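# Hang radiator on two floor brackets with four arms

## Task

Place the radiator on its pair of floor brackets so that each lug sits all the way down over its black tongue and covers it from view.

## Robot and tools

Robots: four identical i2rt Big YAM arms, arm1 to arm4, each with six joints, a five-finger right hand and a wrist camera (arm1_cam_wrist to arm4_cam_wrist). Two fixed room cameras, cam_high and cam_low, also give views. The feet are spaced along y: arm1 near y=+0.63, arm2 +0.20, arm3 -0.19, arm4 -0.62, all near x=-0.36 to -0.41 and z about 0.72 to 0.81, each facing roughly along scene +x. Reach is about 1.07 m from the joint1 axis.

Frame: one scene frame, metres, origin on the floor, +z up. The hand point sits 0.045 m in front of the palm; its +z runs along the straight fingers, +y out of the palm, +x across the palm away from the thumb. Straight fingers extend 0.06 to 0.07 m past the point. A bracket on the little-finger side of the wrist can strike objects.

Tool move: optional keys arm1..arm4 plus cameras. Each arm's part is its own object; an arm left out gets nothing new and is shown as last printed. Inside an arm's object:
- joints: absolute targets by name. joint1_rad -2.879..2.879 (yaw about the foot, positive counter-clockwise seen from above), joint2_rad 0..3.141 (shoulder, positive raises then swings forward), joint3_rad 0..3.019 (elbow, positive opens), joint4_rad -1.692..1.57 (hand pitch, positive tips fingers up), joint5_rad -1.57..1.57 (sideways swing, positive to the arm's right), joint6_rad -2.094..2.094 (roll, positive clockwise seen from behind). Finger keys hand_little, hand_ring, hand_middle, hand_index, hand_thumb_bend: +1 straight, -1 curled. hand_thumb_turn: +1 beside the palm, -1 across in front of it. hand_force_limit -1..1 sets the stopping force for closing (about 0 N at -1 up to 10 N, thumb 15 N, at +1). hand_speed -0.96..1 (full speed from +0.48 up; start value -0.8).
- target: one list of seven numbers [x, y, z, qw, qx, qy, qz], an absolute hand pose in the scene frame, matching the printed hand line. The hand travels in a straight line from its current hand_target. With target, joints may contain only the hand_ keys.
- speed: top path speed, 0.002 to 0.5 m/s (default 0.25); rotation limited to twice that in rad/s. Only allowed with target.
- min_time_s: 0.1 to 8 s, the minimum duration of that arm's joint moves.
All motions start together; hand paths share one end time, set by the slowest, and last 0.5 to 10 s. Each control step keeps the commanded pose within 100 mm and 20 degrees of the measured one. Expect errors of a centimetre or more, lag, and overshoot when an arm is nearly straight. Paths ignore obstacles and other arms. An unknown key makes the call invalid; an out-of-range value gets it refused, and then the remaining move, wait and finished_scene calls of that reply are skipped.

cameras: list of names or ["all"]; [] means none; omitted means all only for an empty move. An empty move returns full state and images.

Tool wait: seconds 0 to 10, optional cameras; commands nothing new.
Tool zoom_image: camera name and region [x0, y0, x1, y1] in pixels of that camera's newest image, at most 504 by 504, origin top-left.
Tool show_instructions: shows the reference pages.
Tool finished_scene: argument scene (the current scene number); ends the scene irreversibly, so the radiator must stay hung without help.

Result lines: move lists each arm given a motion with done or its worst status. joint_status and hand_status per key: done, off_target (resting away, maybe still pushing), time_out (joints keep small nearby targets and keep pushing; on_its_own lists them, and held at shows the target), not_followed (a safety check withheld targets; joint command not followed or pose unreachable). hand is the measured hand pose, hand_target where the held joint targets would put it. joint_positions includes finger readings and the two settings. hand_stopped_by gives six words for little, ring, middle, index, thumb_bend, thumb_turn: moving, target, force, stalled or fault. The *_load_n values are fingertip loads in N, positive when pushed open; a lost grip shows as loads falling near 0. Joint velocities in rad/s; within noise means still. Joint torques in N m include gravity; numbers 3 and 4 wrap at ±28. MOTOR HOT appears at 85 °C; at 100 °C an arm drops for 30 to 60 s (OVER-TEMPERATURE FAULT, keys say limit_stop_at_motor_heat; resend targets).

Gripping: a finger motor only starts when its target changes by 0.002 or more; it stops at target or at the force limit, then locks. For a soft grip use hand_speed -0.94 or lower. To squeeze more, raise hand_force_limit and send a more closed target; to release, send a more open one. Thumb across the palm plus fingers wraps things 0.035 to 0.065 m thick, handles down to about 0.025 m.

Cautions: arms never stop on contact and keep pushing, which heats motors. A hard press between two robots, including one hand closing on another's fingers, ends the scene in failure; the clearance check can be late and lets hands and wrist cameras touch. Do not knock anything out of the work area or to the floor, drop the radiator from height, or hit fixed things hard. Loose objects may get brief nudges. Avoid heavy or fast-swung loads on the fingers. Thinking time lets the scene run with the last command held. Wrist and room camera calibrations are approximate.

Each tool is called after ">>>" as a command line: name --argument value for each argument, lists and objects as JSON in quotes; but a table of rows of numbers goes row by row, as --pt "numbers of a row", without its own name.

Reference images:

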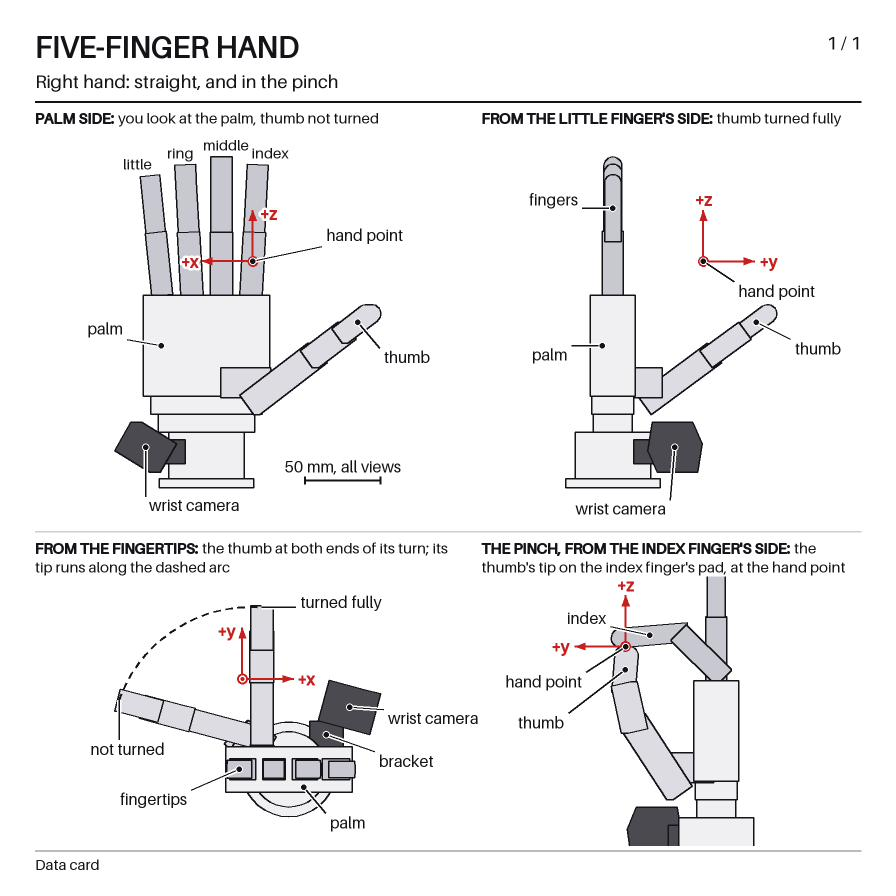

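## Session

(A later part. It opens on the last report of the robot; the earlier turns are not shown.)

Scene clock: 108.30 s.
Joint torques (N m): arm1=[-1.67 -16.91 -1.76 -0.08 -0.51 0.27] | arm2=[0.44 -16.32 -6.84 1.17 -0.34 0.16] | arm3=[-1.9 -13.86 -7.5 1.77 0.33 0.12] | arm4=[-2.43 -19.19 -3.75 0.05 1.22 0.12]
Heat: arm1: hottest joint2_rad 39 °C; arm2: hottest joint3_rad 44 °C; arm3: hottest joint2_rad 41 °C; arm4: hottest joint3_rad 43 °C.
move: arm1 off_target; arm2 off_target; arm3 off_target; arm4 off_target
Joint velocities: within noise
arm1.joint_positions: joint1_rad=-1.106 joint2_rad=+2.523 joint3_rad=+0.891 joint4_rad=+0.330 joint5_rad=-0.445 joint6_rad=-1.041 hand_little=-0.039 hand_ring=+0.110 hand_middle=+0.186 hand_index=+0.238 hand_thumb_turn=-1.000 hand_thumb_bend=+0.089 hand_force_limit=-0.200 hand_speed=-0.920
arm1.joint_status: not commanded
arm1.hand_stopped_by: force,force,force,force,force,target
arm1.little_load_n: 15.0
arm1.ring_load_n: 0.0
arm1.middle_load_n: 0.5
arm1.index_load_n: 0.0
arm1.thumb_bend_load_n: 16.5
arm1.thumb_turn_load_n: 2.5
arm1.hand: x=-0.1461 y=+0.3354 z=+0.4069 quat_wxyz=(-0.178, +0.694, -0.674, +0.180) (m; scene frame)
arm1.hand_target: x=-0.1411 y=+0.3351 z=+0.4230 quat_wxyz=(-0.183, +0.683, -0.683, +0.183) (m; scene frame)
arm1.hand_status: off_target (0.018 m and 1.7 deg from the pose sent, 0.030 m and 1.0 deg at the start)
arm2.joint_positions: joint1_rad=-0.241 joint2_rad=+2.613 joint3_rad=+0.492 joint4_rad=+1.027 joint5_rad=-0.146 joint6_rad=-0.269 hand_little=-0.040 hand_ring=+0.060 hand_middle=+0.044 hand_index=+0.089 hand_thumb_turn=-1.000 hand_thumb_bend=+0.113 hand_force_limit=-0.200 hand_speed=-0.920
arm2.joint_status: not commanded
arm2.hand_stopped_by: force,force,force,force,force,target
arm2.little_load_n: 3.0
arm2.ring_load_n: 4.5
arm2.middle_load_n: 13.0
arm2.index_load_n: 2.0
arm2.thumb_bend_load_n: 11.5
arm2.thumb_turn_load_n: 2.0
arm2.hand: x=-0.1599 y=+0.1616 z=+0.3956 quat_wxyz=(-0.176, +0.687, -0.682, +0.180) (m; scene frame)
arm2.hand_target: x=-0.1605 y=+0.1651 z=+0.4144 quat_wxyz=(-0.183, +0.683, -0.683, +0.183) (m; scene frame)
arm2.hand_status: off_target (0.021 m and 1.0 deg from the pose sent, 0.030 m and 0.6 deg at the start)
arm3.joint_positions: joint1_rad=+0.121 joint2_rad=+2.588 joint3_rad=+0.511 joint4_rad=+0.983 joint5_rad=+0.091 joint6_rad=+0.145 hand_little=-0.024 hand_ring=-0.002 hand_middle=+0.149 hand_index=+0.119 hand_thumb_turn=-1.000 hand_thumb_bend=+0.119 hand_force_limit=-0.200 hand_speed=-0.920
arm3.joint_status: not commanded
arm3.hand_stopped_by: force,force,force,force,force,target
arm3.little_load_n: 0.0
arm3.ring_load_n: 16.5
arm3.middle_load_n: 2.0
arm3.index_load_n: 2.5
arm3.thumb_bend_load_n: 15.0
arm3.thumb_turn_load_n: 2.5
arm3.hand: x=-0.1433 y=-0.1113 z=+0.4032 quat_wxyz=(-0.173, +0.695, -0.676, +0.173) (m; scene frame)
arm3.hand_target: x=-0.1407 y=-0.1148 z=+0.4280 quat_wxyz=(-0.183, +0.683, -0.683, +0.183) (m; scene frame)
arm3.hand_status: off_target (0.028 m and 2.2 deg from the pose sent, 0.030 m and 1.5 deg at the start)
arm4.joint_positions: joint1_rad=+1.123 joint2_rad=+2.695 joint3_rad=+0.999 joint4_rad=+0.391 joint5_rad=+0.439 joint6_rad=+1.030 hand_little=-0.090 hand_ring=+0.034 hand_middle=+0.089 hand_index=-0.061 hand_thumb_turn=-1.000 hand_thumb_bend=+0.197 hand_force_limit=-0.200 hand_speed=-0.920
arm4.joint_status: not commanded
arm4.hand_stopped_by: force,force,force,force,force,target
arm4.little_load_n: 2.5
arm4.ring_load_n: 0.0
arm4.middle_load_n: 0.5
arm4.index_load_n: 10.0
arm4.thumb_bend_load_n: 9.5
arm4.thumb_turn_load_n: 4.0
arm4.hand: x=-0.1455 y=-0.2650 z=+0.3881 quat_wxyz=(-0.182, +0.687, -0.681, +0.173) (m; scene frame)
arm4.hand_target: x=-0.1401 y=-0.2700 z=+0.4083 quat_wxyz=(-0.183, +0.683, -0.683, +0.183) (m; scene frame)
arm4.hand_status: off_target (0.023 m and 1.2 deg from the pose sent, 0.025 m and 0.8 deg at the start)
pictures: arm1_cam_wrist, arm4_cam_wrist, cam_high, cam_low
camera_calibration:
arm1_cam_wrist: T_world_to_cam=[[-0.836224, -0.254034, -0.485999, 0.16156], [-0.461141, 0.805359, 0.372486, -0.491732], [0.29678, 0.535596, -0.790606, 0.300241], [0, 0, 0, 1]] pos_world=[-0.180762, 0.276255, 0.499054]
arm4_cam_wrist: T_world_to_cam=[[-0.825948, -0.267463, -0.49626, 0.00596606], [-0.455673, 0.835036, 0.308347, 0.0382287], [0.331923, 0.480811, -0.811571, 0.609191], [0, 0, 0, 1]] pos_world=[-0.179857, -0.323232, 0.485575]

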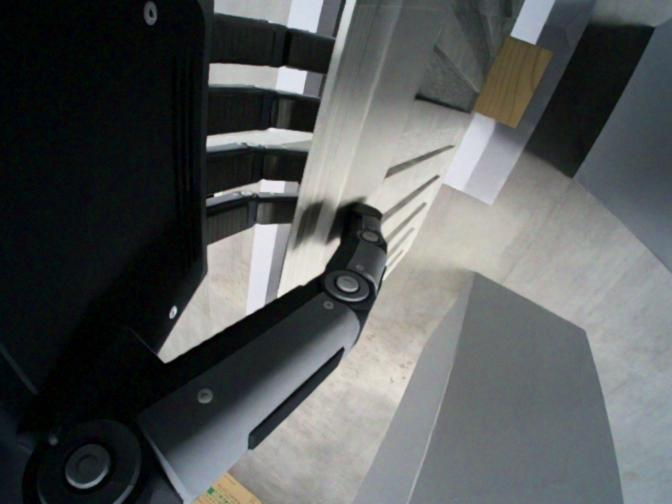

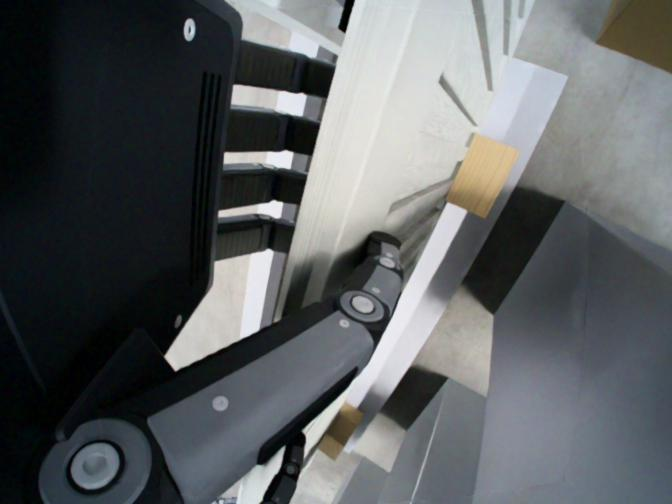

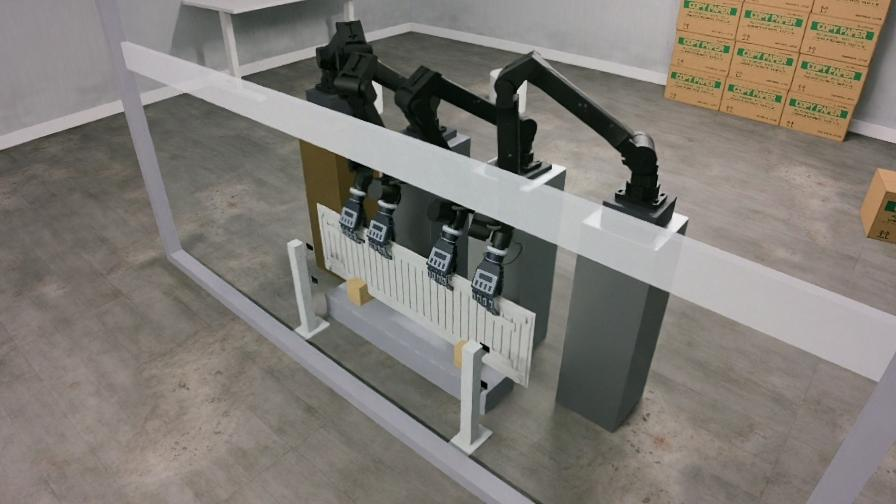

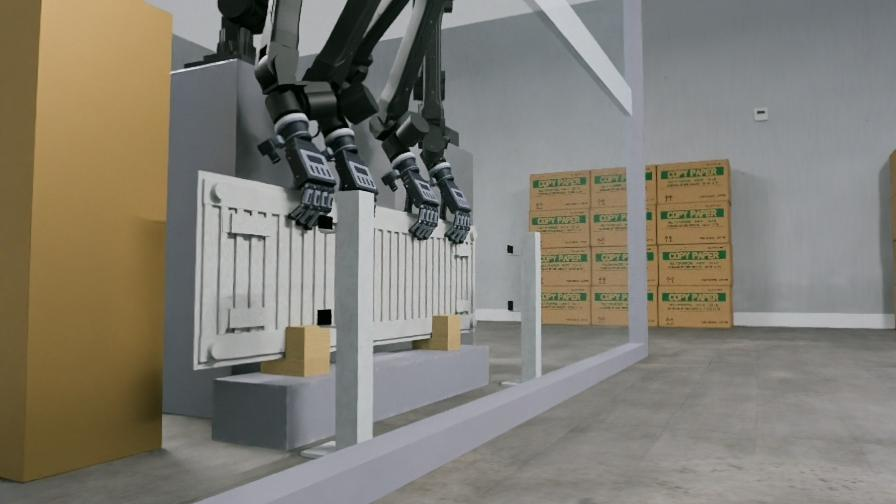

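>>> move --arm1 '{"target": [-0.143, 0.335, 0.400, -0.183, 0.683, -0.683, 0.183], "speed": 0.05}' --arm2 '{"target": [-0.160, 0.165, 0.390, -0.183, 0.683, -0.683, 0.183], "speed": 0.05}' --arm3 '{"target": [-0.142, -0.115, 0.400, -0.183, 0.683, -0.683, 0.183], "speed": 0.05}' --arm4 '{"target": [-0.142, -0.27, 0.375, -0.183, 0.683, -0.683, 0.183], "speed": 0.05}'

>>> move --arm1 '{"joints": {"hand_thumb_bend": 0.5, "hand_little": 0.4, "hand_ring": 0.4, "hand_middle": 0.4, "hand_index": 0.4, "hand_speed": -0.6}}' --arm2 '{"joints": {"hand_thumb_bend": 0.5, "hand_little": 0.4, "hand_ring": 0.4, "hand_middle": 0.4, "hand_index": 0.4, "hand_speed": -0.6}}' --arm3 '{"joints": {"hand_thumb_bend": 0.5, "hand_little": 0.4, "hand_ring": 0.4, "hand_middle": 0.4, "hand_index": 0.4, "hand_speed": -0.6}}' --arm4 '{"joints": {"hand_thumb_bend": 0.5, "hand_little": 0.4, "hand_ring": 0.4, "hand_middle": 0.4, "hand_index": 0.4, "hand_speed": -0.6}}' --cameras '["all"]'

Scene clock: 123.10 s.
Joint torques (N m): arm1=[-2.14 -12.16 0.57 0.92 -0.13 0.23] | arm2=[0.67 -10.81 -3.22 1.77 -0.12 0.26] | arm3=[-1.79 -8.12 -3.37 1.72 0.28 0.13] | arm4=[-2.14 -12.45 0.03 0.98 0.71 0.18]
Heat: arm1: hottest joint2_rad 39 °C; arm2: hottest joint3_rad 44 °C; arm3: hottest joint2_rad 42 °C; arm4: hottest joint3_rad 43 °C.
move: arm1 done; arm2 done; arm3 done; arm4 off_target
Joint velocities: within noise
arm1.joint_positions: joint1_rad=-1.106 joint2_rad=+2.528 joint3_rad=+0.900 joint4_rad=+0.333 joint5_rad=-0.456 joint6_rad=-1.042 hand_little=-0.039 hand_ring=+0.110 hand_middle=+0.186 hand_index=+0.238 hand_thumb_turn=-1.000 hand_thumb_bend=+0.089 hand_force_limit=-0.200 hand_speed=-0.920
arm1.joint_status: not commanded
arm1.hand_stopped_by: force,force,force,force,force,target
arm1.little_load_n: 11.5
arm1.ring_load_n: 0.0
arm1.middle_load_n: 0.0
arm1.index_load_n: 0.0
arm1.thumb_bend_load_n: 10.5
arm1.thumb_turn_load_n: 2.5
arm1.hand: x=-0.1423 y=+0.3330 z=+0.4054 quat_wxyz=(-0.182, +0.694, -0.672, +0.185) (m; scene frame)
arm1.hand_target: x=-0.1429 y=+0.3350 z=+0.4002 quat_wxyz=(-0.183, +0.683, -0.683, +0.183) (m; scene frame)
arm1.hand_status: done (0.006 m and 1.8 deg from the pose sent, 0.008 m and 1.7 deg at the start)
arm2.joint_positions: joint1_rad=-0.241 joint2_rad=+2.624 joint3_rad=+0.497 joint4_rad=+1.052 joint5_rad=-0.149 joint6_rad=-0.269 hand_little=-0.040 hand_ring=+0.059 hand_middle=+0.044 hand_index=+0.088 hand_thumb_turn=-1.000 hand_thumb_bend=+0.113 hand_force_limit=-0.200 hand_speed=-0.920
arm2.joint_status: not commanded
arm2.hand_stopped_by: force,force,force,force,force,target
arm2.little_load_n: 1.0
arm2.ring_load_n: 0.5
arm2.middle_load_n: 9.5
arm2.index_load_n: 0.0
arm2.thumb_bend_load_n: 7.5
arm2.thumb_turn_load_n: 1.0
arm2.hand: x=-0.1559 y=+0.1611 z=+0.3941 quat_wxyz=(-0.181, +0.686, -0.679, +0.187) (m; scene frame)
arm2.hand_target: x=-0.1602 y=+0.1650 z=+0.3902 quat_wxyz=(-0.183, +0.683, -0.683, +0.183) (m; scene frame)
arm2.hand_status: done (0.007 m and 0.7 deg from the pose sent, 0.007 m and 1.0 deg at the start)
arm3.joint_positions: joint1_rad=+0.120 joint2_rad=+2.611 joint3_rad=+0.511 joint4_rad=+1.034 joint5_rad=+0.092 joint6_rad=+0.143 hand_little=-0.024 hand_ring=-0.002 hand_middle=+0.148 hand_index=+0.119 hand_thumb_turn=-1.000 hand_thumb_bend=+0.119 hand_force_limit=-0.200 hand_speed=-0.920
arm3.joint_status: not commanded
arm3.hand_stopped_by: force,force,force,force,force,target
arm3.little_load_n: 0.0
arm3.ring_load_n: 12.5
arm3.middle_load_n: 0.0
arm3.index_load_n: 0.0
arm3.thumb_bend_load_n: 10.0
arm3.thumb_turn_load_n: 2.0
arm3.hand: x=-0.1404 y=-0.1113 z=+0.4015 quat_wxyz=(-0.183, +0.692, -0.674, +0.182) (m; scene frame)
arm3.hand_target: x=-0.1419 y=-0.1149 z=+0.4001 quat_wxyz=(-0.183, +0.683, -0.683, +0.183) (m; scene frame)
arm3.hand_status: done (0.004 m and 1.4 deg from the pose sent, 0.005 m and 2.3 deg at the start)
arm4.joint_positions: joint1_rad=+1.123 joint2_rad=+2.699 joint3_rad=+1.011 joint4_rad=+0.391 joint5_rad=+0.453 joint6_rad=+1.030 hand_little=-0.090 hand_ring=+0.034 hand_middle=+0.089 hand_index=-0.061 hand_thumb_turn=-1.000 hand_thumb_bend=+0.197 hand_force_limit=-0.200 hand_speed=-0.920
arm4.joint_status: not commanded
arm4.hand_stopped_by: force,force,force,force,force,target
arm4.little_load_n: 2.5
arm4.ring_load_n: 0.0
arm4.middle_load_n: 0.5
arm4.index_load_n: 6.5
arm4.thumb_bend_load_n: 8.0
arm4.thumb_turn_load_n: 1.5
arm4.hand: x=-0.1408 y=-0.2617 z=+0.3870 quat_wxyz=(-0.187, +0.685, -0.681, +0.178) (m; scene frame)
arm4.hand_target: x=-0.1423 y=-0.2704 z=+0.3755 quat_wxyz=(-0.183, +0.683, -0.683, +0.183) (m; scene frame)
arm4.hand_status: off_target (0.015 m and 0.8 deg from the pose sent, 0.014 m and 1.2 deg at the start)
pictures: none

Scene clock: 124.30 s.
Joint torques (N m): arm1=[-2.26 -12.28 0.54 0.85 -0.17 0.03] | arm2=[0.79 -10.58 -3.25 1.59 -0.05 0.25] | arm3=[-1.96 -8.18 -3.47 1.78 0.29 0.09] | arm4=[-2.08 -12.69 -0.25 0.99 0.53 0.18]
Heat: arm1: hottest joint2_rad 39 °C; arm2: hottest joint3_rad 44 °C; arm3: hottest joint2_rad 42 °C; arm4: hottest joint3_rad 43 °C.
move: arm1 done; arm2 done; arm3 done; arm4 done
Joint velocities: within noise
arm1.joint_positions: joint1_rad=-1.106 joint2_rad=+2.530 joint3_rad=+0.900 joint4_rad=+0.335 joint5_rad=-0.455 joint6_rad=-1.025 hand_little=+0.400 hand_ring=+0.400 hand_middle=+0.400 hand_index=+0.400 hand_thumb_turn=-1.000 hand_thumb_bend=+0.500 hand_force_limit=-0.200 hand_speed=-0.600
arm1.joint_status: all done
arm1.hand_stopped_by: target,target,target,target,target,target
arm1.little_load_n: 0.0
arm1.ring_load_n: 0.0
arm1.middle_load_n: 0.0
arm1.index_load_n: 0.0
arm1.thumb_bend_load_n: 0.0
arm1.thumb_turn_load_n: 0.0
arm1.hand: x=-0.1423 y=+0.3344 z=+0.4050 quat_wxyz=(-0.184, +0.688, -0.678, +0.183) (m; scene frame)
arm1.hand_target: x=-0.1429 y=+0.3350 z=+0.4001 quat_wxyz=(-0.183, +0.683, -0.683, +0.183) (m; scene frame)
arm1.hand_status: not commanded
arm2.joint_positions: joint1_rad=-0.241 joint2_rad=+2.627 joint3_rad=+0.498 joint4_rad=+1.054 joint5_rad=-0.150 joint6_rad=-0.269 hand_little=+0.400 hand_ring=+0.400 hand_middle=+0.400 hand_index=+0.400 hand_thumb_turn=-1.000 hand_thumb_bend=+0.500 hand_force_limit=-0.200 hand_speed=-0.600
arm2.joint_status: all done
arm2.hand_stopped_by: target,target,target,target,target,target
arm2.little_load_n: 0.0
arm2.ring_load_n: 0.0
arm2.middle_load_n: 0.0
arm2.index_load_n: 0.0
arm2.thumb_bend_load_n: 0.0
arm2.thumb_turn_load_n: 0.0
arm2.hand: x=-0.1561 y=+0.1612 z=+0.3936 quat_wxyz=(-0.181, +0.686, -0.679, +0.187) (m; scene frame)
arm2.hand_target: x=-0.1601 y=+0.1650 z=+0.3902 quat_wxyz=(-0.183, +0.683, -0.683, +0.183) (m; scene frame)
arm2.hand_status: not commanded
arm3.joint_positions: joint1_rad=+0.120 joint2_rad=+2.611 joint3_rad=+0.511 joint4_rad=+1.036 joint5_rad=+0.092 joint6_rad=+0.147 hand_little=+0.400 hand_ring=+0.400 hand_middle=+0.400 hand_index=+0.400 hand_thumb_turn=-1.000 hand_thumb_bend=+0.500 hand_force_limit=-0.200 hand_speed=-0.600
arm3.joint_status: all done
arm3.hand_stopped_by: target,target,target,target,target,target
arm3.little_load_n: 0.0
arm3.ring_load_n: 0.0
arm3.middle_load_n: 0.0
arm3.index_load_n: 0.0
arm3.thumb_bend_load_n: 0.0
arm3.thumb_turn_load_n: 0.0
arm3.hand: x=-0.1399 y=-0.1110 z=+0.4017 quat_wxyz=(-0.184, +0.691, -0.675, +0.182) (m; scene frame)
arm3.hand_target: x=-0.1419 y=-0.1149 z=+0.4001 quat_wxyz=(-0.183, +0.683, -0.683, +0.183) (m; scene frame)
arm3.hand_status: not commanded
arm4.joint_positions: joint1_rad=+1.123 joint2_rad=+2.700 joint3_rad=+1.016 joint4_rad=+0.392 joint5_rad=+0.457 joint6_rad=+1.030 hand_little=+0.400 hand_ring=+0.400 hand_middle=+0.400 hand_index=+0.400 hand_thumb_turn=-1.000 hand_thumb_bend=+0.500 hand_force_limit=-0.200 hand_speed=-0.600
arm4.joint_status: all done
arm4.hand_stopped_by: target,target,target,target,target,target
arm4.little_load_n: 0.0
arm4.ring_load_n: 0.0
arm4.middle_load_n: 0.0
arm4.index_load_n: 0.0
arm4.thumb_bend_load_n: 0.0
arm4.thumb_turn_load_n: 0.0
arm4.hand: x=-0.1387 y=-0.2594 z=+0.3868 quat_wxyz=(-0.190, +0.684, -0.681, +0.180) (m; scene frame)
arm4.hand_target: x=-0.1422 y=-0.2703 z=+0.3755 quat_wxyz=(-0.183, +0.683, -0.683, +0.183) (m; scene frame)
arm4.hand_status: not commanded
pictures: arm1_cam_wrist, arm2_cam_wrist, arm3_cam_wrist, arm4_cam_wrist, cam_high, cam_low
camera_calibration:
arm1_cam_wrist: T_world_to_cam=[[-0.83332, -0.241006, -0.497487, 0.164226], [-0.456357, 0.807802, 0.373087, -0.488874], [0.311955, 0.537932, -0.783143, 0.296571], [0, 0, 0, 1]] pos_world=[-0.178764, 0.274958, 0.49635]
arm2_cam_wrist: T_world_to_cam=[[-0.804834, -0.290823, -0.517363, 0.129378], [-0.498364, 0.804542, 0.323025, -0.335841], [0.322297, 0.517816, -0.792459, 0.392988], [0, 0, 0, 1]] pos_world=[-0.189902, 0.104329, 0.486847]
arm3_cam_wrist: T_world_to_cam=[[-0.824792, -0.316115, -0.468818, 0.0354597], [-0.474829, 0.837405, 0.270722, -0.0776284], [0.307011, 0.445898, -0.840785, 0.545352], [0, 0, 0, 1]] pos_world=[-0.175042, -0.166956, 0.496164]
arm4_cam_wrist: T_world_to_cam=[[-0.816733, -0.262116, -0.514045, 0.0220607], [-0.458124, 0.836194, 0.301501, 0.039771], [0.350813, 0.481742, -0.803028, 0.602737], [0, 0, 0, 1]] pos_world=[-0.175211, -0.317838, 0.483364]

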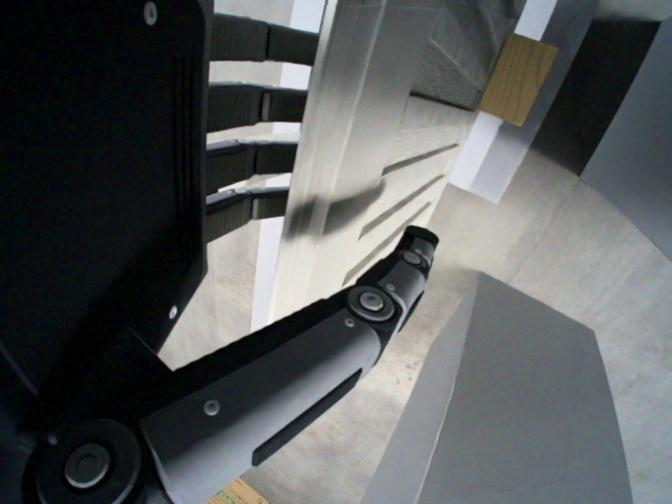

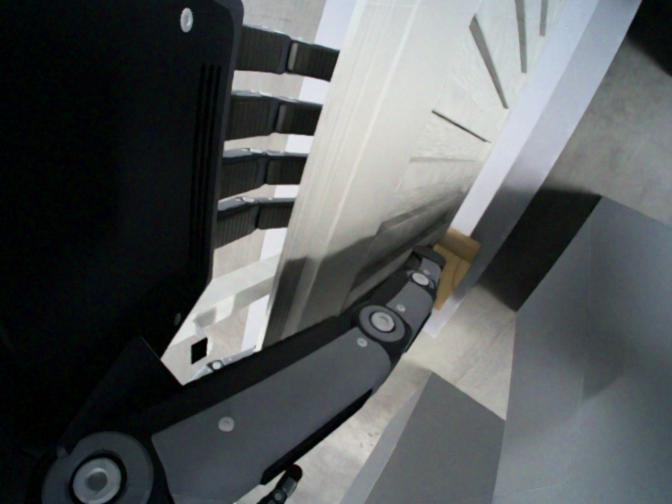

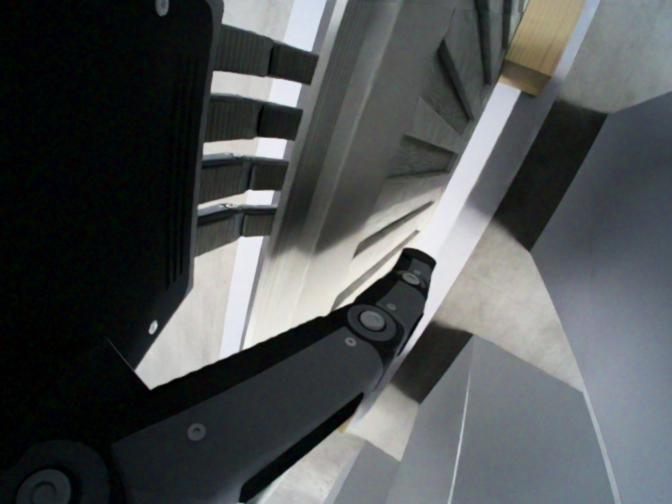

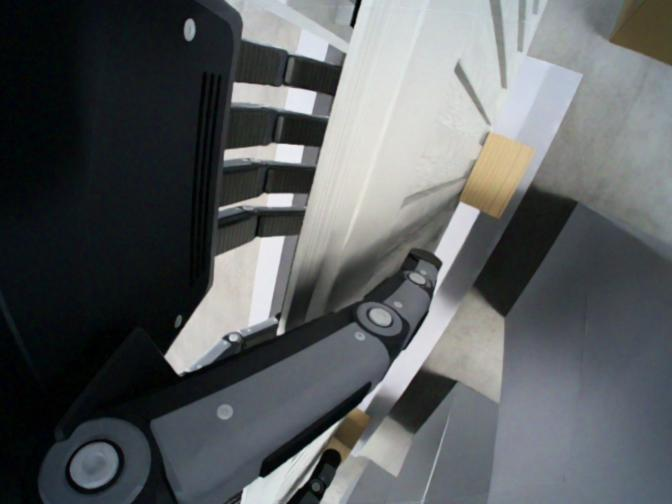

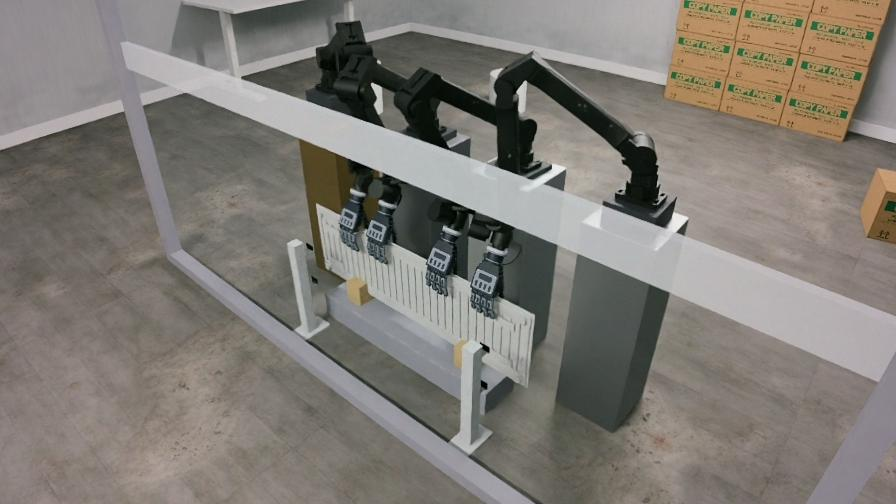

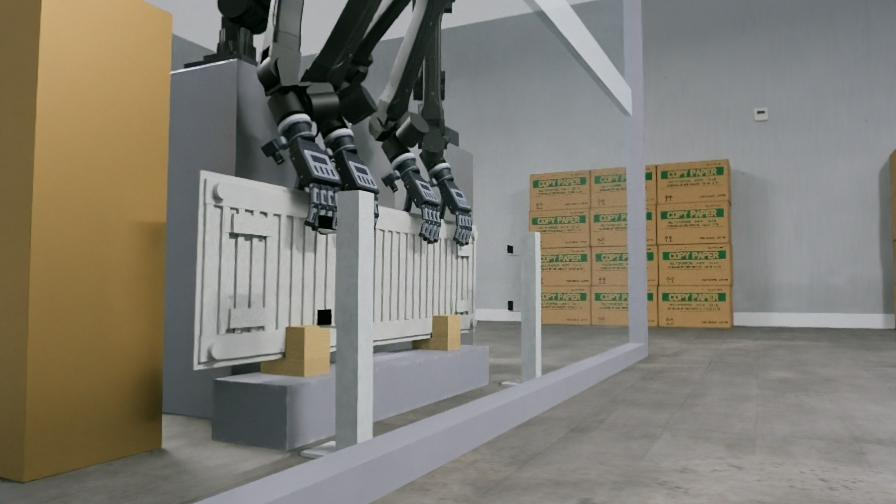

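>>> move --arm1 '{"target": [-0.148, 0.335, 0.383, -0.183, 0.683, -0.683, 0.183], "speed": 0.1}' --arm2 '{"target": [-0.166, 0.165, 0.374, -0.183, 0.683, -0.683, 0.183], "speed": 0.1}' --arm3 '{"target": [-0.146, -0.115, 0.388, -0.183, 0.683, -0.683, 0.183], "speed": 0.1}' --arm4 '{"target": [-0.147, -0.27, 0.362, -0.183, 0.683, -0.683, 0.183], "speed": 0.1}'

>>> move --arm1 '{"joints": {"hand_little": -0.5, "hand_ring": -0.5, "hand_middle": -0.5, "hand_index": -0.5, "hand_force_limit": -0.7, "hand_speed": -0.91}}' --arm2 '{"joints": {"hand_little": -0.5, "hand_ring": -0.5, "hand_middle": -0.5, "hand_index": -0.5, "hand_force_limit": -0.7, "hand_speed": -0.91}}' --arm3 '{"joints": {"hand_little": -0.5, "hand_ring": -0.5, "hand_middle": -0.5, "hand_index": -0.5, "hand_force_limit": -0.7, "hand_speed": -0.91}}' --arm4 '{"joints": {"hand_little": -0.5, "hand_ring": -0.5, "hand_middle": -0.5, "hand_index": -0.5, "hand_force_limit": -0.7, "hand_speed": -0.91}}'

>>> move --arm1 '{"joints": {"hand_thumb_bend": -0.8, "hand_force_limit": 0.7, "hand_speed": -0.9}}' --arm2 '{"joints": {"hand_thumb_bend": -0.8, "hand_force_limit": 0.7, "hand_speed": -0.9}}' --arm3 '{"joints": {"hand_thumb_bend": -0.8, "hand_force_limit": 0.7, "hand_speed": -0.9}}' --arm4 '{"joints": {"hand_thumb_bend": -0.8, "hand_force_limit": 0.7, "hand_speed": -0.9}}'

>>> move --arm1 '{"joints": {"hand_little": -0.6, "hand_ring": -0.6, "hand_middle": -0.6, "hand_index": -0.6, "hand_force_limit": -0.2, "hand_speed": -0.92}}' --arm2 '{"joints": {"hand_little": -0.6, "hand_ring": -0.6, "hand_middle": -0.6, "hand_index": -0.6, "hand_force_limit": -0.2, "hand_speed": -0.92}}' --arm3 '{"joints": {"hand_little": -0.6, "hand_ring": -0.6, "hand_middle": -0.6, "hand_index": -0.6, "hand_force_limit": -0.2, "hand_speed": -0.92}}' --arm4 '{"joints": {"hand_little": -0.6, "hand_ring": -0.6, "hand_middle": -0.6, "hand_index": -0.6, "hand_force_limit": -0.2, "hand_speed": -0.92}}' --cameras '["all"]'

Scene clock: 127.17 s.
Joint torques (N m): arm1=[-2.67 -12.45 0.35 0.87 -0.28 -0.11] | arm2=[-0.21 -10.58 -3.21 1.63 -0.14 0.14] | arm3=[-1.85 -7.71 -3 1.73 0.33 0.09] | arm4=[-0.97 -12.69 -0.25 1.03 0.57 0.26]
Heat: arm1: hottest joint2_rad 39 °C; arm2: hottest joint3_rad 44 °C; arm3: hottest joint2_rad 42 °C; arm4: hottest joint2_rad 42 °C.
move: arm1 done; arm2 done; arm3 done; arm4 off_target
Joint velocities: within noise
arm1.joint_positions: joint1_rad=-1.110 joint2_rad=+2.581 joint3_rad=+0.926 joint4_rad=+0.353 joint5_rad=-0.455 joint6_rad=-1.024 hand_little=+0.400 hand_ring=+0.400 hand_middle=+0.400 hand_index=+0.400 hand_thumb_turn=-1.000 hand_thumb_bend=+0.500 hand_force_limit=-0.200 hand_speed=-0.600
arm1.joint_status: not commanded
arm1.hand_stopped_by: target,target,target,target,target,target
arm1.little_load_n: 0.0
arm1.ring_load_n: 0.0
arm1.middle_load_n: 0.0
arm1.index_load_n: 0.0
arm1.thumb_bend_load_n: 0.0
arm1.thumb_turn_load_n: 0.0
arm1.hand: x=-0.1452 y=+0.3369 z=+0.3877 quat_wxyz=(-0.184, +0.686, -0.680, +0.180) (m; scene frame)
arm1.hand_target: x=-0.1480 y=+0.3350 z=+0.3831 quat_wxyz=(-0.183, +0.683, -0.683, +0.183) (m; scene frame)
arm1.hand_status: done (0.006 m and 0.6 deg from the pose sent, 0.023 m and 0.8 deg at the start)
arm2.joint_positions: joint1_rad=-0.241 joint2_rad=+2.695 joint3_rad=+0.522 joint4_rad=+1.094 joint5_rad=-0.152 joint6_rad=-0.269 hand_little=+0.400 hand_ring=+0.400 hand_middle=+0.400 hand_index=+0.400 hand_thumb_turn=-1.000 hand_thumb_bend=+0.500 hand_force_limit=-0.200 hand_speed=-0.600
arm2.joint_status: not commanded
arm2.hand_stopped_by: target,target,target,target,target,target
arm2.little_load_n: 0.0
arm2.ring_load_n: 0.0
arm2.middle_load_n: 0.0
arm2.index_load_n: 0.0
arm2.thumb_bend_load_n: -0.5
arm2.thumb_turn_load_n: 0.0
arm2.hand: x=-0.1626 y=+0.1636 z=+0.3775 quat_wxyz=(-0.182, +0.686, -0.679, +0.185) (m; scene frame)
arm2.hand_target: x=-0.1660 y=+0.1651 z=+0.3741 quat_wxyz=(-0.183, +0.683, -0.683, +0.183) (m; scene frame)
arm2.hand_status: done (0.005 m and 0.6 deg from the pose sent, 0.022 m and 0.7 deg at the start)
arm3.joint_positions: joint1_rad=+0.120 joint2_rad=+2.658 joint3_rad=+0.522 joint4_rad=+1.066 joint5_rad=+0.092 joint6_rad=+0.149 hand_little=+0.400 hand_ring=+0.400 hand_middle=+0.400 hand_index=+0.400 hand_thumb_turn=-1.000 hand_thumb_bend=+0.500 hand_force_limit=-0.200 hand_speed=-0.600
arm3.joint_status: not commanded
arm3.hand_stopped_by: target,target,target,target,target,target
arm3.little_load_n: 0.0
arm3.ring_load_n: 0.0
arm3.middle_load_n: 0.0
arm3.index_load_n: 0.0
arm3.thumb_bend_load_n: 0.0
arm3.thumb_turn_load_n: 0.0
arm3.hand: x=-0.1471 y=-0.1123 z=+0.3913 quat_wxyz=(-0.182, +0.690, -0.677, +0.180) (m; scene frame)
arm3.hand_target: x=-0.1460 y=-0.1150 z=+0.3881 quat_wxyz=(-0.183, +0.683, -0.683, +0.183) (m; scene frame)
arm3.hand_status: done (0.004 m and 1.2 deg from the pose sent, 0.015 m and 1.2 deg at the start)
arm4.joint_positions: joint1_rad=+1.123 joint2_rad=+2.736 joint3_rad=+1.038 joint4_rad=+0.397 joint5_rad=+0.460 joint6_rad=+1.034 hand_little=+0.400 hand_ring=+0.400 hand_middle=+0.400 hand_index=+0.400 hand_thumb_turn=-1.000 hand_thumb_bend=+0.500 hand_force_limit=-0.200 hand_speed=-0.600
arm4.joint_status: not commanded
arm4.hand_stopped_by: target,target,target,target,target,target
arm4.little_load_n: 0.0
arm4.ring_load_n: 0.0
arm4.middle_load_n: 0.0
arm4.index_load_n: 0.0
arm4.thumb_bend_load_n: 0.0
arm4.thumb_turn_load_n: 0.0
arm4.hand: x=-0.1400 y=-0.2632 z=+0.3736 quat_wxyz=(-0.187, +0.683, -0.682, +0.182) (m; scene frame)
arm4.hand_target: x=-0.1470 y=-0.2704 z=+0.3625 quat_wxyz=(-0.183, +0.683, -0.683, +0.183) (m; scene frame)
arm4.hand_status: off_target (0.015 m and 0.5 deg from the pose sent, 0.028 m and 0.9 deg at the start)
pictures: none

Scene clock: 130.90 s.
Joint torques (N m): arm1=[-2.73 -12.45 0.35 0.85 -0.26 -0.11] | arm2=[0.09 -10.52 -3.73 1.54 -0.06 0.09] | arm3=[-1.67 -7.77 -3.32 1.52 0.28 0.08] | arm4=[-1.03 -12.57 -0.31 0.92 0.32 0.26]
Heat: arm1: hottest joint2_rad 39 °C; arm2: hottest joint3_rad 44 °C; arm3: hottest joint2_rad 42 °C; arm4: hottest joint2_rad 42 °C.
move: arm1 off_target; arm2 off_target; arm3 off_target; arm4 off_target
Joint velocities: within noise
arm1.joint_positions: joint1_rad=-1.110 joint2_rad=+2.581 joint3_rad=+0.926 joint4_rad=+0.354 joint5_rad=-0.455 joint6_rad=-1.024 hand_little=-0.053 hand_ring=+0.066 hand_middle=+0.199 hand_index=+0.258 hand_thumb_turn=-1.000 hand_thumb_bend=+0.500 hand_force_limit=-0.700 hand_speed=-0.910
arm1.joint_status: hand_little off_target (ended at -0.053, target -0.500); hand_ring off_target (ended at +0.066, target -0.500); hand_middle off_target (ended at +0.199, target -0.500); hand_index off_target (ended at +0.258, target -0.500); the others done
arm1.hand_stopped_by: force,force,force,force,target,target
arm1.little_load_n: 0.0
arm1.ring_load_n: 0.0
arm1.middle_load_n: 0.0
arm1.index_load_n: 0.0
arm1.thumb_bend_load_n: 0.0
arm1.thumb_turn_load_n: 0.0
arm1.hand: x=-0.1451 y=+0.3367 z=+0.3877 quat_wxyz=(-0.184, +0.686, -0.680, +0.181) (m; scene frame)
arm1.hand_target: x=-0.1479 y=+0.3351 z=+0.3831 quat_wxyz=(-0.183, +0.683, -0.683, +0.183) (m; scene frame)
arm1.hand_status: not commanded
arm2.joint_positions: joint1_rad=-0.241 joint2_rad=+2.695 joint3_rad=+0.528 joint4_rad=+1.100 joint5_rad=-0.155 joint6_rad=-0.269 hand_little=-0.119 hand_ring=+0.023 hand_middle=-0.002 hand_index=+0.116 hand_thumb_turn=-1.000 hand_thumb_bend=+0.500 hand_force_limit=-0.700 hand_speed=-0.910
arm2.joint_status: hand_little off_target (ended at -0.119, target -0.500); hand_ring off_target (ended at +0.023, target -0.500); hand_middle off_target (ended at -0.002, target -0.500); hand_index off_target (ended at +0.116, target -0.500); the others done
arm2.hand_stopped_by: force,force,force,force,target,target
arm2.little_load_n: 0.5
arm2.ring_load_n: 0.0
arm2.middle_load_n: 0.0
arm2.index_load_n: 0.0
arm2.thumb_bend_load_n: 0.0
arm2.thumb_turn_load_n: 0.0
arm2.hand: x=-0.1578 y=+0.1627 z=+0.3772 quat_wxyz=(-0.186, +0.686, -0.678, +0.189) (m; scene frame)
arm2.hand_target: x=-0.1660 y=+0.1651 z=+0.3741 quat_wxyz=(-0.183, +0.683, -0.683, +0.183) (m; scene frame)
arm2.hand_status: not commanded
arm3.joint_positions: joint1_rad=+0.120 joint2_rad=+2.658 joint3_rad=+0.527 joint4_rad=+1.072 joint5_rad=+0.094 joint6_rad=+0.150 hand_little=-0.086 hand_ring=-0.061 hand_middle=+0.124 hand_index=+0.083 hand_thumb_turn=-1.000 hand_thumb_bend=+0.500 hand_force_limit=-0.700 hand_speed=-0.910
arm3.joint_status: hand_little off_target (ended at -0.086, target -0.500); hand_ring off_target (ended at -0.061, target -0.500); hand_middle off_target (ended at +0.124, target -0.500); hand_index off_target (ended at +0.083, target -0.500); the others done
arm3.hand_stopped_by: force,force,force,force,target,target
arm3.little_load_n: 0.0
arm3.ring_load_n: 0.0
arm3.middle_load_n: 0.0
arm3.index_load_n: 0.0
arm3.thumb_bend_load_n: 0.0
arm3.thumb_turn_load_n: 0.0
arm3.hand: x=-0.1426 y=-0.1117 z=+0.3912 quat_wxyz=(-0.186, +0.689, -0.676, +0.183) (m; scene frame)
arm3.hand_target: x=-0.1460 y=-0.1150 z=+0.3881 quat_wxyz=(-0.183, +0.683, -0.683, +0.183) (m; scene frame)
arm3.hand_status: not commanded
arm4.joint_positions: joint1_rad=+1.123 joint2_rad=+2.736 joint3_rad=+1.039 joint4_rad=+0.400 joint5_rad=+0.465 joint6_rad=+1.035 hand_little=-0.338 hand_ring=-0.153 hand_middle=-0.069 hand_index=-0.279 hand_thumb_turn=-1.000 hand_thumb_bend=+0.500 hand_force_limit=-0.700 hand_speed=-0.910
arm4.joint_status: hand_little off_target (ended at -0.338, target -0.500); hand_ring off_target (ended at -0.153, target -0.500); hand_middle off_target (ended at -0.069, target -0.500); hand_index off_target (ended at -0.279, target -0.500); the others done
arm4.hand_stopped_by: force,force,force,force,target,target
arm4.little_load_n: 0.5
arm4.ring_load_n: 0.0
arm4.middle_load_n: 0.0
arm4.index_load_n: 0.0
arm4.thumb_bend_load_n: 0.0
arm4.thumb_turn_load_n: 0.0
arm4.hand: x=-0.1384 y=-0.2625 z=+0.3740 quat_wxyz=(-0.189, +0.681, -0.683, +0.184) (m; scene frame)
arm4.hand_target: x=-0.1470 y=-0.2704 z=+0.3625 quat_wxyz=(-0.183, +0.683, -0.683, +0.183) (m; scene frame)
arm4.hand_status: not commanded
pictures: none

Scene clock: 136.33 s.
Joint torques (N m): arm1=[-2.73 -12.51 0.34 0.83 -0.25 0.01] | arm2=[-0.38 -11.16 -3.67 1.32 -0.02 0.28] | arm3=[-1.49 -7.77 -3.34 1.54 0.27 0.16] | arm4=[-0.97 -12.81 -0.32 0.92 0.24 0.25]
Heat: arm1: hottest joint2_rad 39 °C; arm2: hottest joint3_rad 44 °C; arm3: hottest joint2_rad 42 °C; arm4: hottest joint2_rad 42 °C.
move: arm1 off_target; arm2 off_target; arm3 off_target; arm4 off_target
Joint velocities: within noise
arm1.joint_positions: joint1_rad=-1.110 joint2_rad=+2.581 joint3_rad=+0.926 joint4_rad=+0.354 joint5_rad=-0.456 joint6_rad=-1.035 hand_little=-0.052 hand_ring=+0.066 hand_middle=+0.199 hand_index=+0.258 hand_thumb_turn=-1.000 hand_thumb_bend=+0.127 hand_force_limit=+0.700 hand_speed=-0.900
arm1.joint_status: hand_thumb_bend off_target (ended at +0.127, target -0.800); the others done
arm1.hand_stopped_by: force,force,force,force,force,target
arm1.little_load_n: 2.5
arm1.ring_load_n: 1.0
arm1.middle_load_n: 0.0
arm1.index_load_n: 0.5
arm1.thumb_bend_load_n: 11.0
arm1.thumb_turn_load_n: 1.5
arm1.hand: x=-0.1454 y=+0.3363 z=+0.3875 quat_wxyz=(-0.183, +0.690, -0.676, +0.182) (m; scene frame)
arm1.hand_target: x=-0.1479 y=+0.3351 z=+0.3831 quat_wxyz=(-0.183, +0.683, -0.683, +0.183) (m; scene frame)
arm1.hand_status: not commanded
arm2.joint_positions: joint1_rad=-0.241 joint2_rad=+2.696 joint3_rad=+0.528 joint4_rad=+1.100 joint5_rad=-0.155 joint6_rad=-0.284 hand_little=-0.119 hand_ring=+0.023 hand_middle=-0.002 hand_index=+0.116 hand_thumb_turn=-1.000 hand_thumb_bend=+0.156 hand_force_limit=+0.700 hand_speed=-0.900
arm2.joint_status: hand_thumb_bend off_target (ended at +0.156, target -0.800); the others done
arm2.hand_stopped_by: force,force,force,force,force,target
arm2.little_load_n: 3.5
arm2.ring_load_n: 0.0
arm2.middle_load_n: 1.5
arm2.index_load_n: 0.0
arm2.thumb_bend_load_n: 11.5
arm2.thumb_turn_load_n: 2.0
arm2.hand: x=-0.1585 y=+0.1620 z=+0.3769 quat_wxyz=(-0.184, +0.691, -0.673, +0.190) (m; scene frame)
arm2.hand_target: x=-0.1660 y=+0.1651 z=+0.3741 quat_wxyz=(-0.183, +0.683, -0.683, +0.183) (m; scene frame)
arm2.hand_status: not commanded
arm3.joint_positions: joint1_rad=+0.120 joint2_rad=+2.658 joint3_rad=+0.527 joint4_rad=+1.072 joint5_rad=+0.094 joint6_rad=+0.144 hand_little=-0.086 hand_ring=-0.061 hand_middle=+0.124 hand_index=+0.083 hand_thumb_turn=-1.000 hand_thumb_bend=+0.167 hand_force_limit=+0.700 hand_speed=-0.900
arm3.joint_status: hand_thumb_bend off_target (ended at +0.167, target -0.800); the others done
arm3.hand_stopped_by: force,force,force,force,force,target
arm3.little_load_n: 2.0
arm3.ring_load_n: 2.0
arm3.middle_load_n: 0.0
arm3.index_load_n: 0.0
arm3.thumb_bend_load_n: 11.0
arm3.thumb_turn_load_n: 1.0
arm3.hand: x=-0.1428 y=-0.1121 z=+0.3911 quat_wxyz=(-0.185, +0.691, -0.674, +0.184) (m; scene frame)
arm3.hand_target: x=-0.1460 y=-0.1150 z=+0.3881 quat_wxyz=(-0.183, +0.683, -0.683, +0.183) (m; scene frame)
arm3.hand_status: not commanded
arm4.joint_positions: joint1_rad=+1.123 joint2_rad=+2.736 joint3_rad=+1.039 joint4_rad=+0.400 joint5_rad=+0.467 joint6_rad=+1.035 hand_little=-0.338 hand_ring=-0.153 hand_middle=-0.069 hand_index=-0.279 hand_thumb_turn=-1.000 hand_thumb_bend=+0.376 hand_force_limit=+0.700 hand_speed=-0.900
arm4.joint_status: hand_thumb_bend off_target (ended at +0.376, target -0.800); the others done
arm4.hand_stopped_by: force,force,force,force,force,target
arm4.little_load_n: 3.5
arm4.ring_load_n: 0.5
arm4.middle_load_n: 0.0
arm4.index_load_n: 1.5
arm4.thumb_bend_load_n: 11.0
arm4.thumb_turn_load_n: 1.0
arm4.hand: x=-0.1380 y=-0.2627 z=+0.3740 quat_wxyz=(-0.190, +0.681, -0.683, +0.185) (m; scene frame)
arm4.hand_target: x=-0.1470 y=-0.2704 z=+0.3625 quat_wxyz=(-0.183, +0.683, -0.683, +0.183) (m; scene frame)
arm4.hand_status: not commanded
pictures: none

Scene clock: 137.07 s.
Joint torques (N m): arm1=[-2.78 -12.51 0.34 0.84 -0.21 0.02] | arm2=[-0.15 -10.87 -3.81 1.29 0.08 0.28] | arm3=[-1.61 -7.71 -3.4 1.52 0.27 0.16] | arm4=[-0.97 -12.75 -0.36 0.91 0.23 0.25]
Heat: arm1: hottest joint2_rad 39 °C; arm2: hottest joint3_rad 44 °C; arm3: hottest joint2_rad 42 °C; arm4: hottest joint2_rad 42 °C.
move: arm1 off_target; arm2 off_target; arm3 off_target; arm4 off_target
Joint velocities: within noise
arm1.joint_positions: joint1_rad=-1.110 joint2_rad=+2.582 joint3_rad=+0.926 joint4_rad=+0.354 joint5_rad=-0.457 joint6_rad=-1.036 hand_little=-0.058 hand_ring=+0.053 hand_middle=+0.141 hand_index=+0.200 hand_thumb_turn=-1.000 hand_thumb_bend=+0.128 hand_force_limit=-0.200 hand_speed=-0.920
arm1.joint_status: hand_little off_target (ended at -0.058, target -0.600); hand_ring off_target (ended at +0.053, target -0.600); hand_middle off_target (ended at +0.141, target -0.600); hand_index off_target (ended at +0.200, target -0.600); the others done
arm1.hand_stopped_by: force,force,force,force,force,target
arm1.little_load_n: 2.0
arm1.ring_load_n: 5.5
arm1.middle_load_n: 5.0
arm1.index_load_n: 4.0
arm1.thumb_bend_load_n: 13.5
arm1.thumb_turn_load_n: 1.5
arm1.hand: x=-0.1454 y=+0.3367 z=+0.3873 quat_wxyz=(-0.184, +0.690, -0.676, +0.181) (m; scene frame)
arm1.hand_target: x=-0.1480 y=+0.3351 z=+0.3830 quat_wxyz=(-0.183, +0.683, -0.683, +0.183) (m; scene frame)
arm1.hand_status: not commanded
arm2.joint_positions: joint1_rad=-0.241 joint2_rad=+2.696 joint3_rad=+0.529 joint4_rad=+1.100 joint5_rad=-0.156 joint6_rad=-0.284 hand_little=-0.125 hand_ring=-0.004 hand_middle=-0.008 hand_index=+0.035 hand_thumb_turn=-1.000 hand_thumb_bend=+0.157 hand_force_limit=-0.200 hand_speed=-0.920
arm2.joint_status: hand_little off_target (ended at -0.125, target -0.600); hand_ring off_target (ended at -0.004, target -0.600); hand_middle off_target (ended at -0.008, target -0.600); hand_index off_target (ended at +0.035, target -0.600); the others done
arm2.hand_stopped_by: force,force,force,force,force,target
arm2.little_load_n: 3.5
arm2.ring_load_n: 6.0
arm2.middle_load_n: 2.0
arm2.index_load_n: 5.0
arm2.thumb_bend_load_n: 13.5
arm2.thumb_turn_load_n: 2.5
arm2.hand: x=-0.1582 y=+0.1620 z=+0.3767 quat_wxyz=(-0.184, +0.691, -0.673, +0.190) (m; scene frame)
arm2.hand_target: x=-0.1660 y=+0.1650 z=+0.3740 quat_wxyz=(-0.183, +0.683, -0.683, +0.183) (m; scene frame)
arm2.hand_status: not commanded
arm3.joint_positions: joint1_rad=+0.120 joint2_rad=+2.658 joint3_rad=+0.528 joint4_rad=+1.072 joint5_rad=+0.094 joint6_rad=+0.143 hand_little=-0.092 hand_ring=-0.067 hand_middle=+0.089 hand_index=+0.062 hand_thumb_turn=-1.000 hand_thumb_bend=+0.168 hand_force_limit=-0.200 hand_speed=-0.920
arm3.joint_status: hand_little off_target (ended at -0.092, target -0.600); hand_ring off_target (ended at -0.067, target -0.600); hand_middle off_target (ended at +0.089, target -0.600); hand_index off_target (ended at +0.062, target -0.600); the others done
arm3.hand_stopped_by: force,force,force,force,force,target
arm3.little_load_n: 1.5
arm3.ring_load_n: 2.0
arm3.middle_load_n: 7.0
arm3.index_load_n: 4.5
arm3.thumb_bend_load_n: 13.5
arm3.thumb_turn_load_n: 1.5
arm3.hand: x=-0.1425 y=-0.1121 z=+0.3909 quat_wxyz=(-0.185, +0.691, -0.674, +0.184) (m; scene frame)
arm3.hand_target: x=-0.1459 y=-0.1150 z=+0.3881 quat_wxyz=(-0.183, +0.683, -0.683, +0.183) (m; scene frame)
arm3.hand_status: not commanded
arm4.joint_positions: joint1_rad=+1.123 joint2_rad=+2.736 joint3_rad=+1.040 joint4_rad=+0.401 joint5_rad=+0.467 joint6_rad=+1.035 hand_little=-0.344 hand_ring=-0.173 hand_middle=-0.089 hand_index=-0.285 hand_thumb_turn=-1.000 hand_thumb_bend=+0.376 hand_force_limit=-0.200 hand_speed=-0.920
arm4.joint_status: hand_little off_target (ended at -0.344, target -0.600); hand_ring off_target (ended at -0.173, target -0.600); hand_middle off_target (ended at -0.089, target -0.600); hand_index off_target (ended at -0.285, target -0.600); the others done
arm4.hand_stopped_by: force,force,force,force,force,target
arm4.little_load_n: 3.5
arm4.ring_load_n: 6.0
arm4.middle_load_n: 4.0
arm4.index_load_n: 2.0
arm4.thumb_bend_load_n: 13.0
arm4.thumb_turn_load_n: 1.0
arm4.hand: x=-0.1378 y=-0.2623 z=+0.3739 quat_wxyz=(-0.190, +0.681, -0.683, +0.185) (m; scene frame)
arm4.hand_target: x=-0.1469 y=-0.2702 z=+0.3626 quat_wxyz=(-0.183, +0.683, -0.683, +0.183) (m; scene frame)
arm4.hand_status: not commanded
pictures: arm1_cam_wrist, arm2_cam_wrist, arm3_cam_wrist, arm4_cam_wrist, cam_high, cam_low
camera_calibration:
arm1_cam_wrist: T_world_to_cam=[[-0.832501, -0.245906, -0.49646, 0.154703], [-0.461075, 0.804342, 0.374758, -0.48573], [0.307169, 0.540891, -0.782997, 0.280608], [0, 0, 0, 1]] pos_world=[-0.181362, 0.276958, 0.47855]
arm2_cam_wrist: T_world_to_cam=[[-0.795444, -0.305646, -0.523306, 0.125249], [-0.513706, 0.798182, 0.31466, -0.330256], [0.321519, 0.51912, -0.791922, 0.379425], [0, 0, 0, 1]] pos_world=[-0.192018, 0.104919, 0.469936]
arm3_cam_wrist: T_world_to_cam=[[-0.821533, -0.3188, -0.472705, 0.029594], [-0.477964, 0.837095, 0.266123, -0.0737345], [0.310859, 0.444565, -0.840077, 0.537626], [0, 0, 0, 1]] pos_world=[-0.178056, -0.167852, 0.485258]
arm4_cam_wrist: T_world_to_cam=[[-0.814966, -0.259115, -0.518352, 0.0180511], [-0.454278, 0.841012, 0.29382, 0.0511024], [0.359807, 0.47493, -0.803107, 0.592972], [0, 0, 0, 1]] pos_world=[-0.17543, -0.31992, 0.470562]

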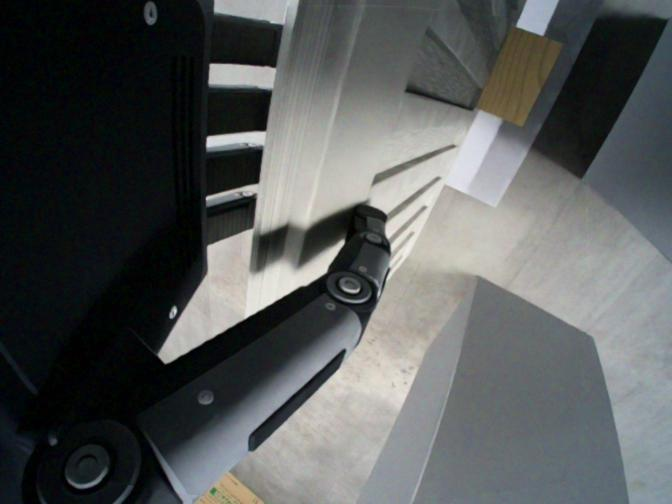

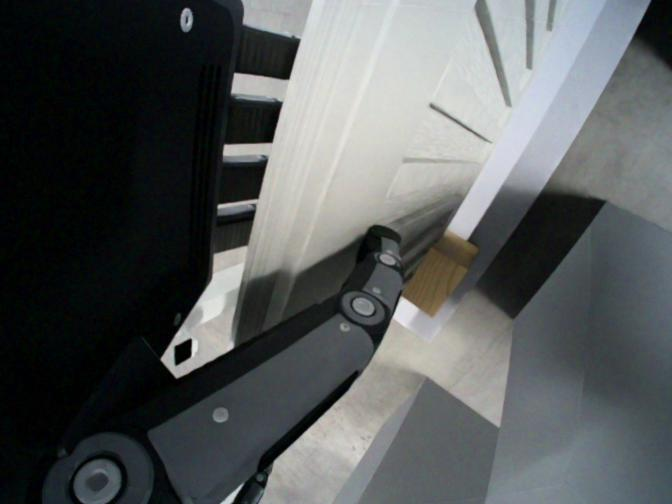

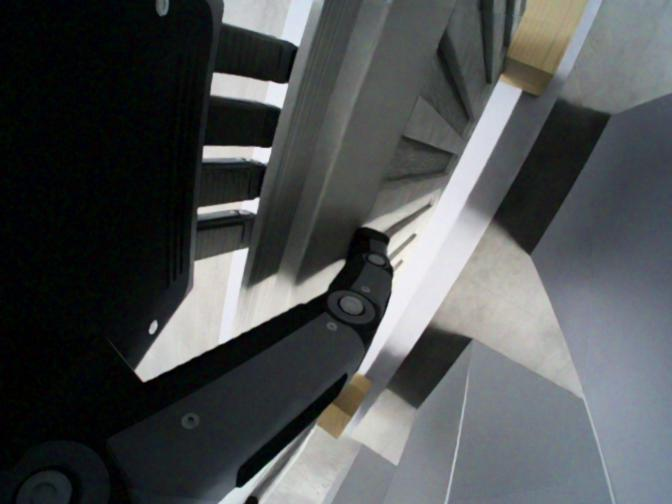

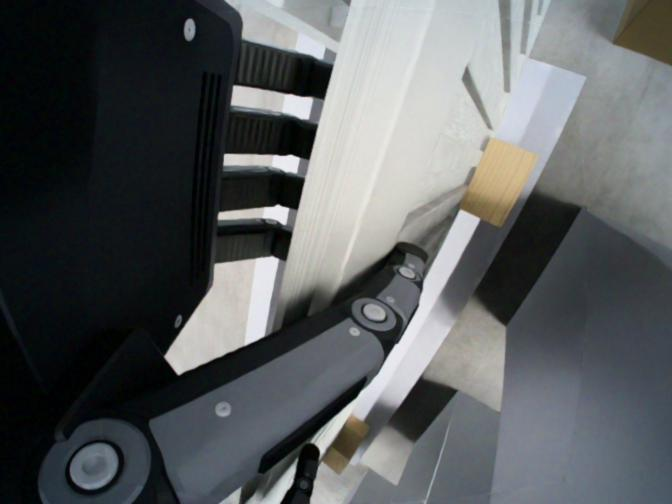

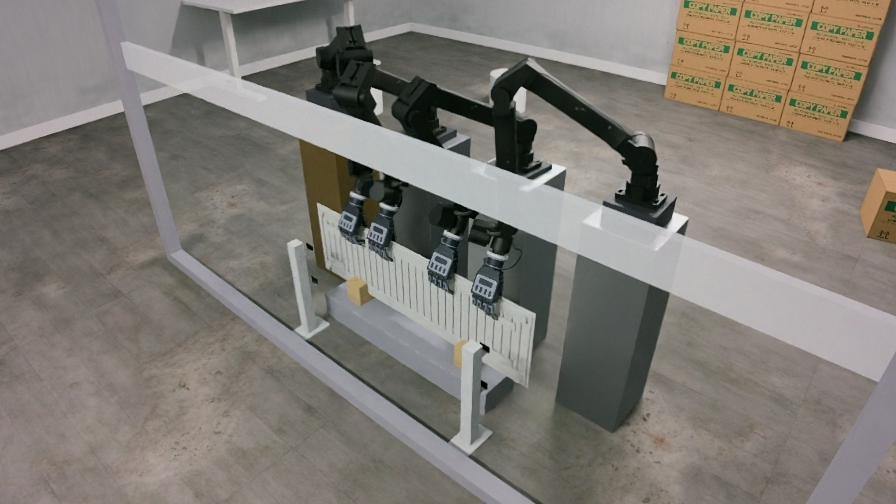

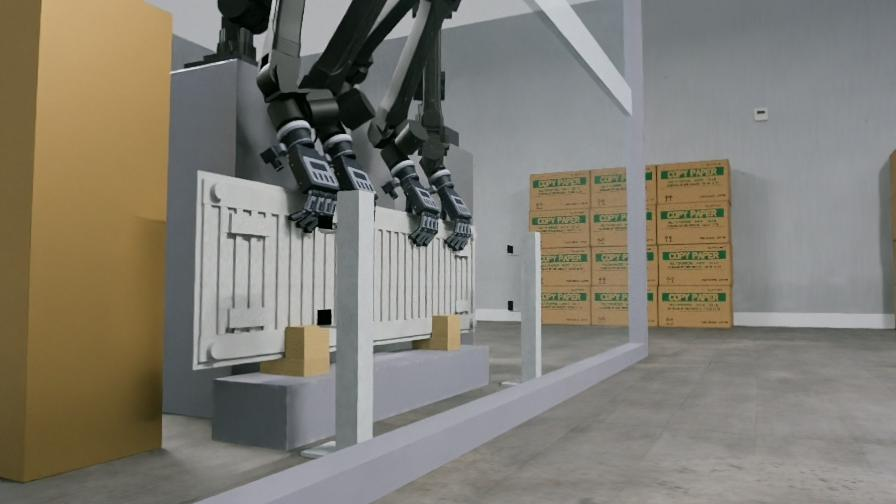

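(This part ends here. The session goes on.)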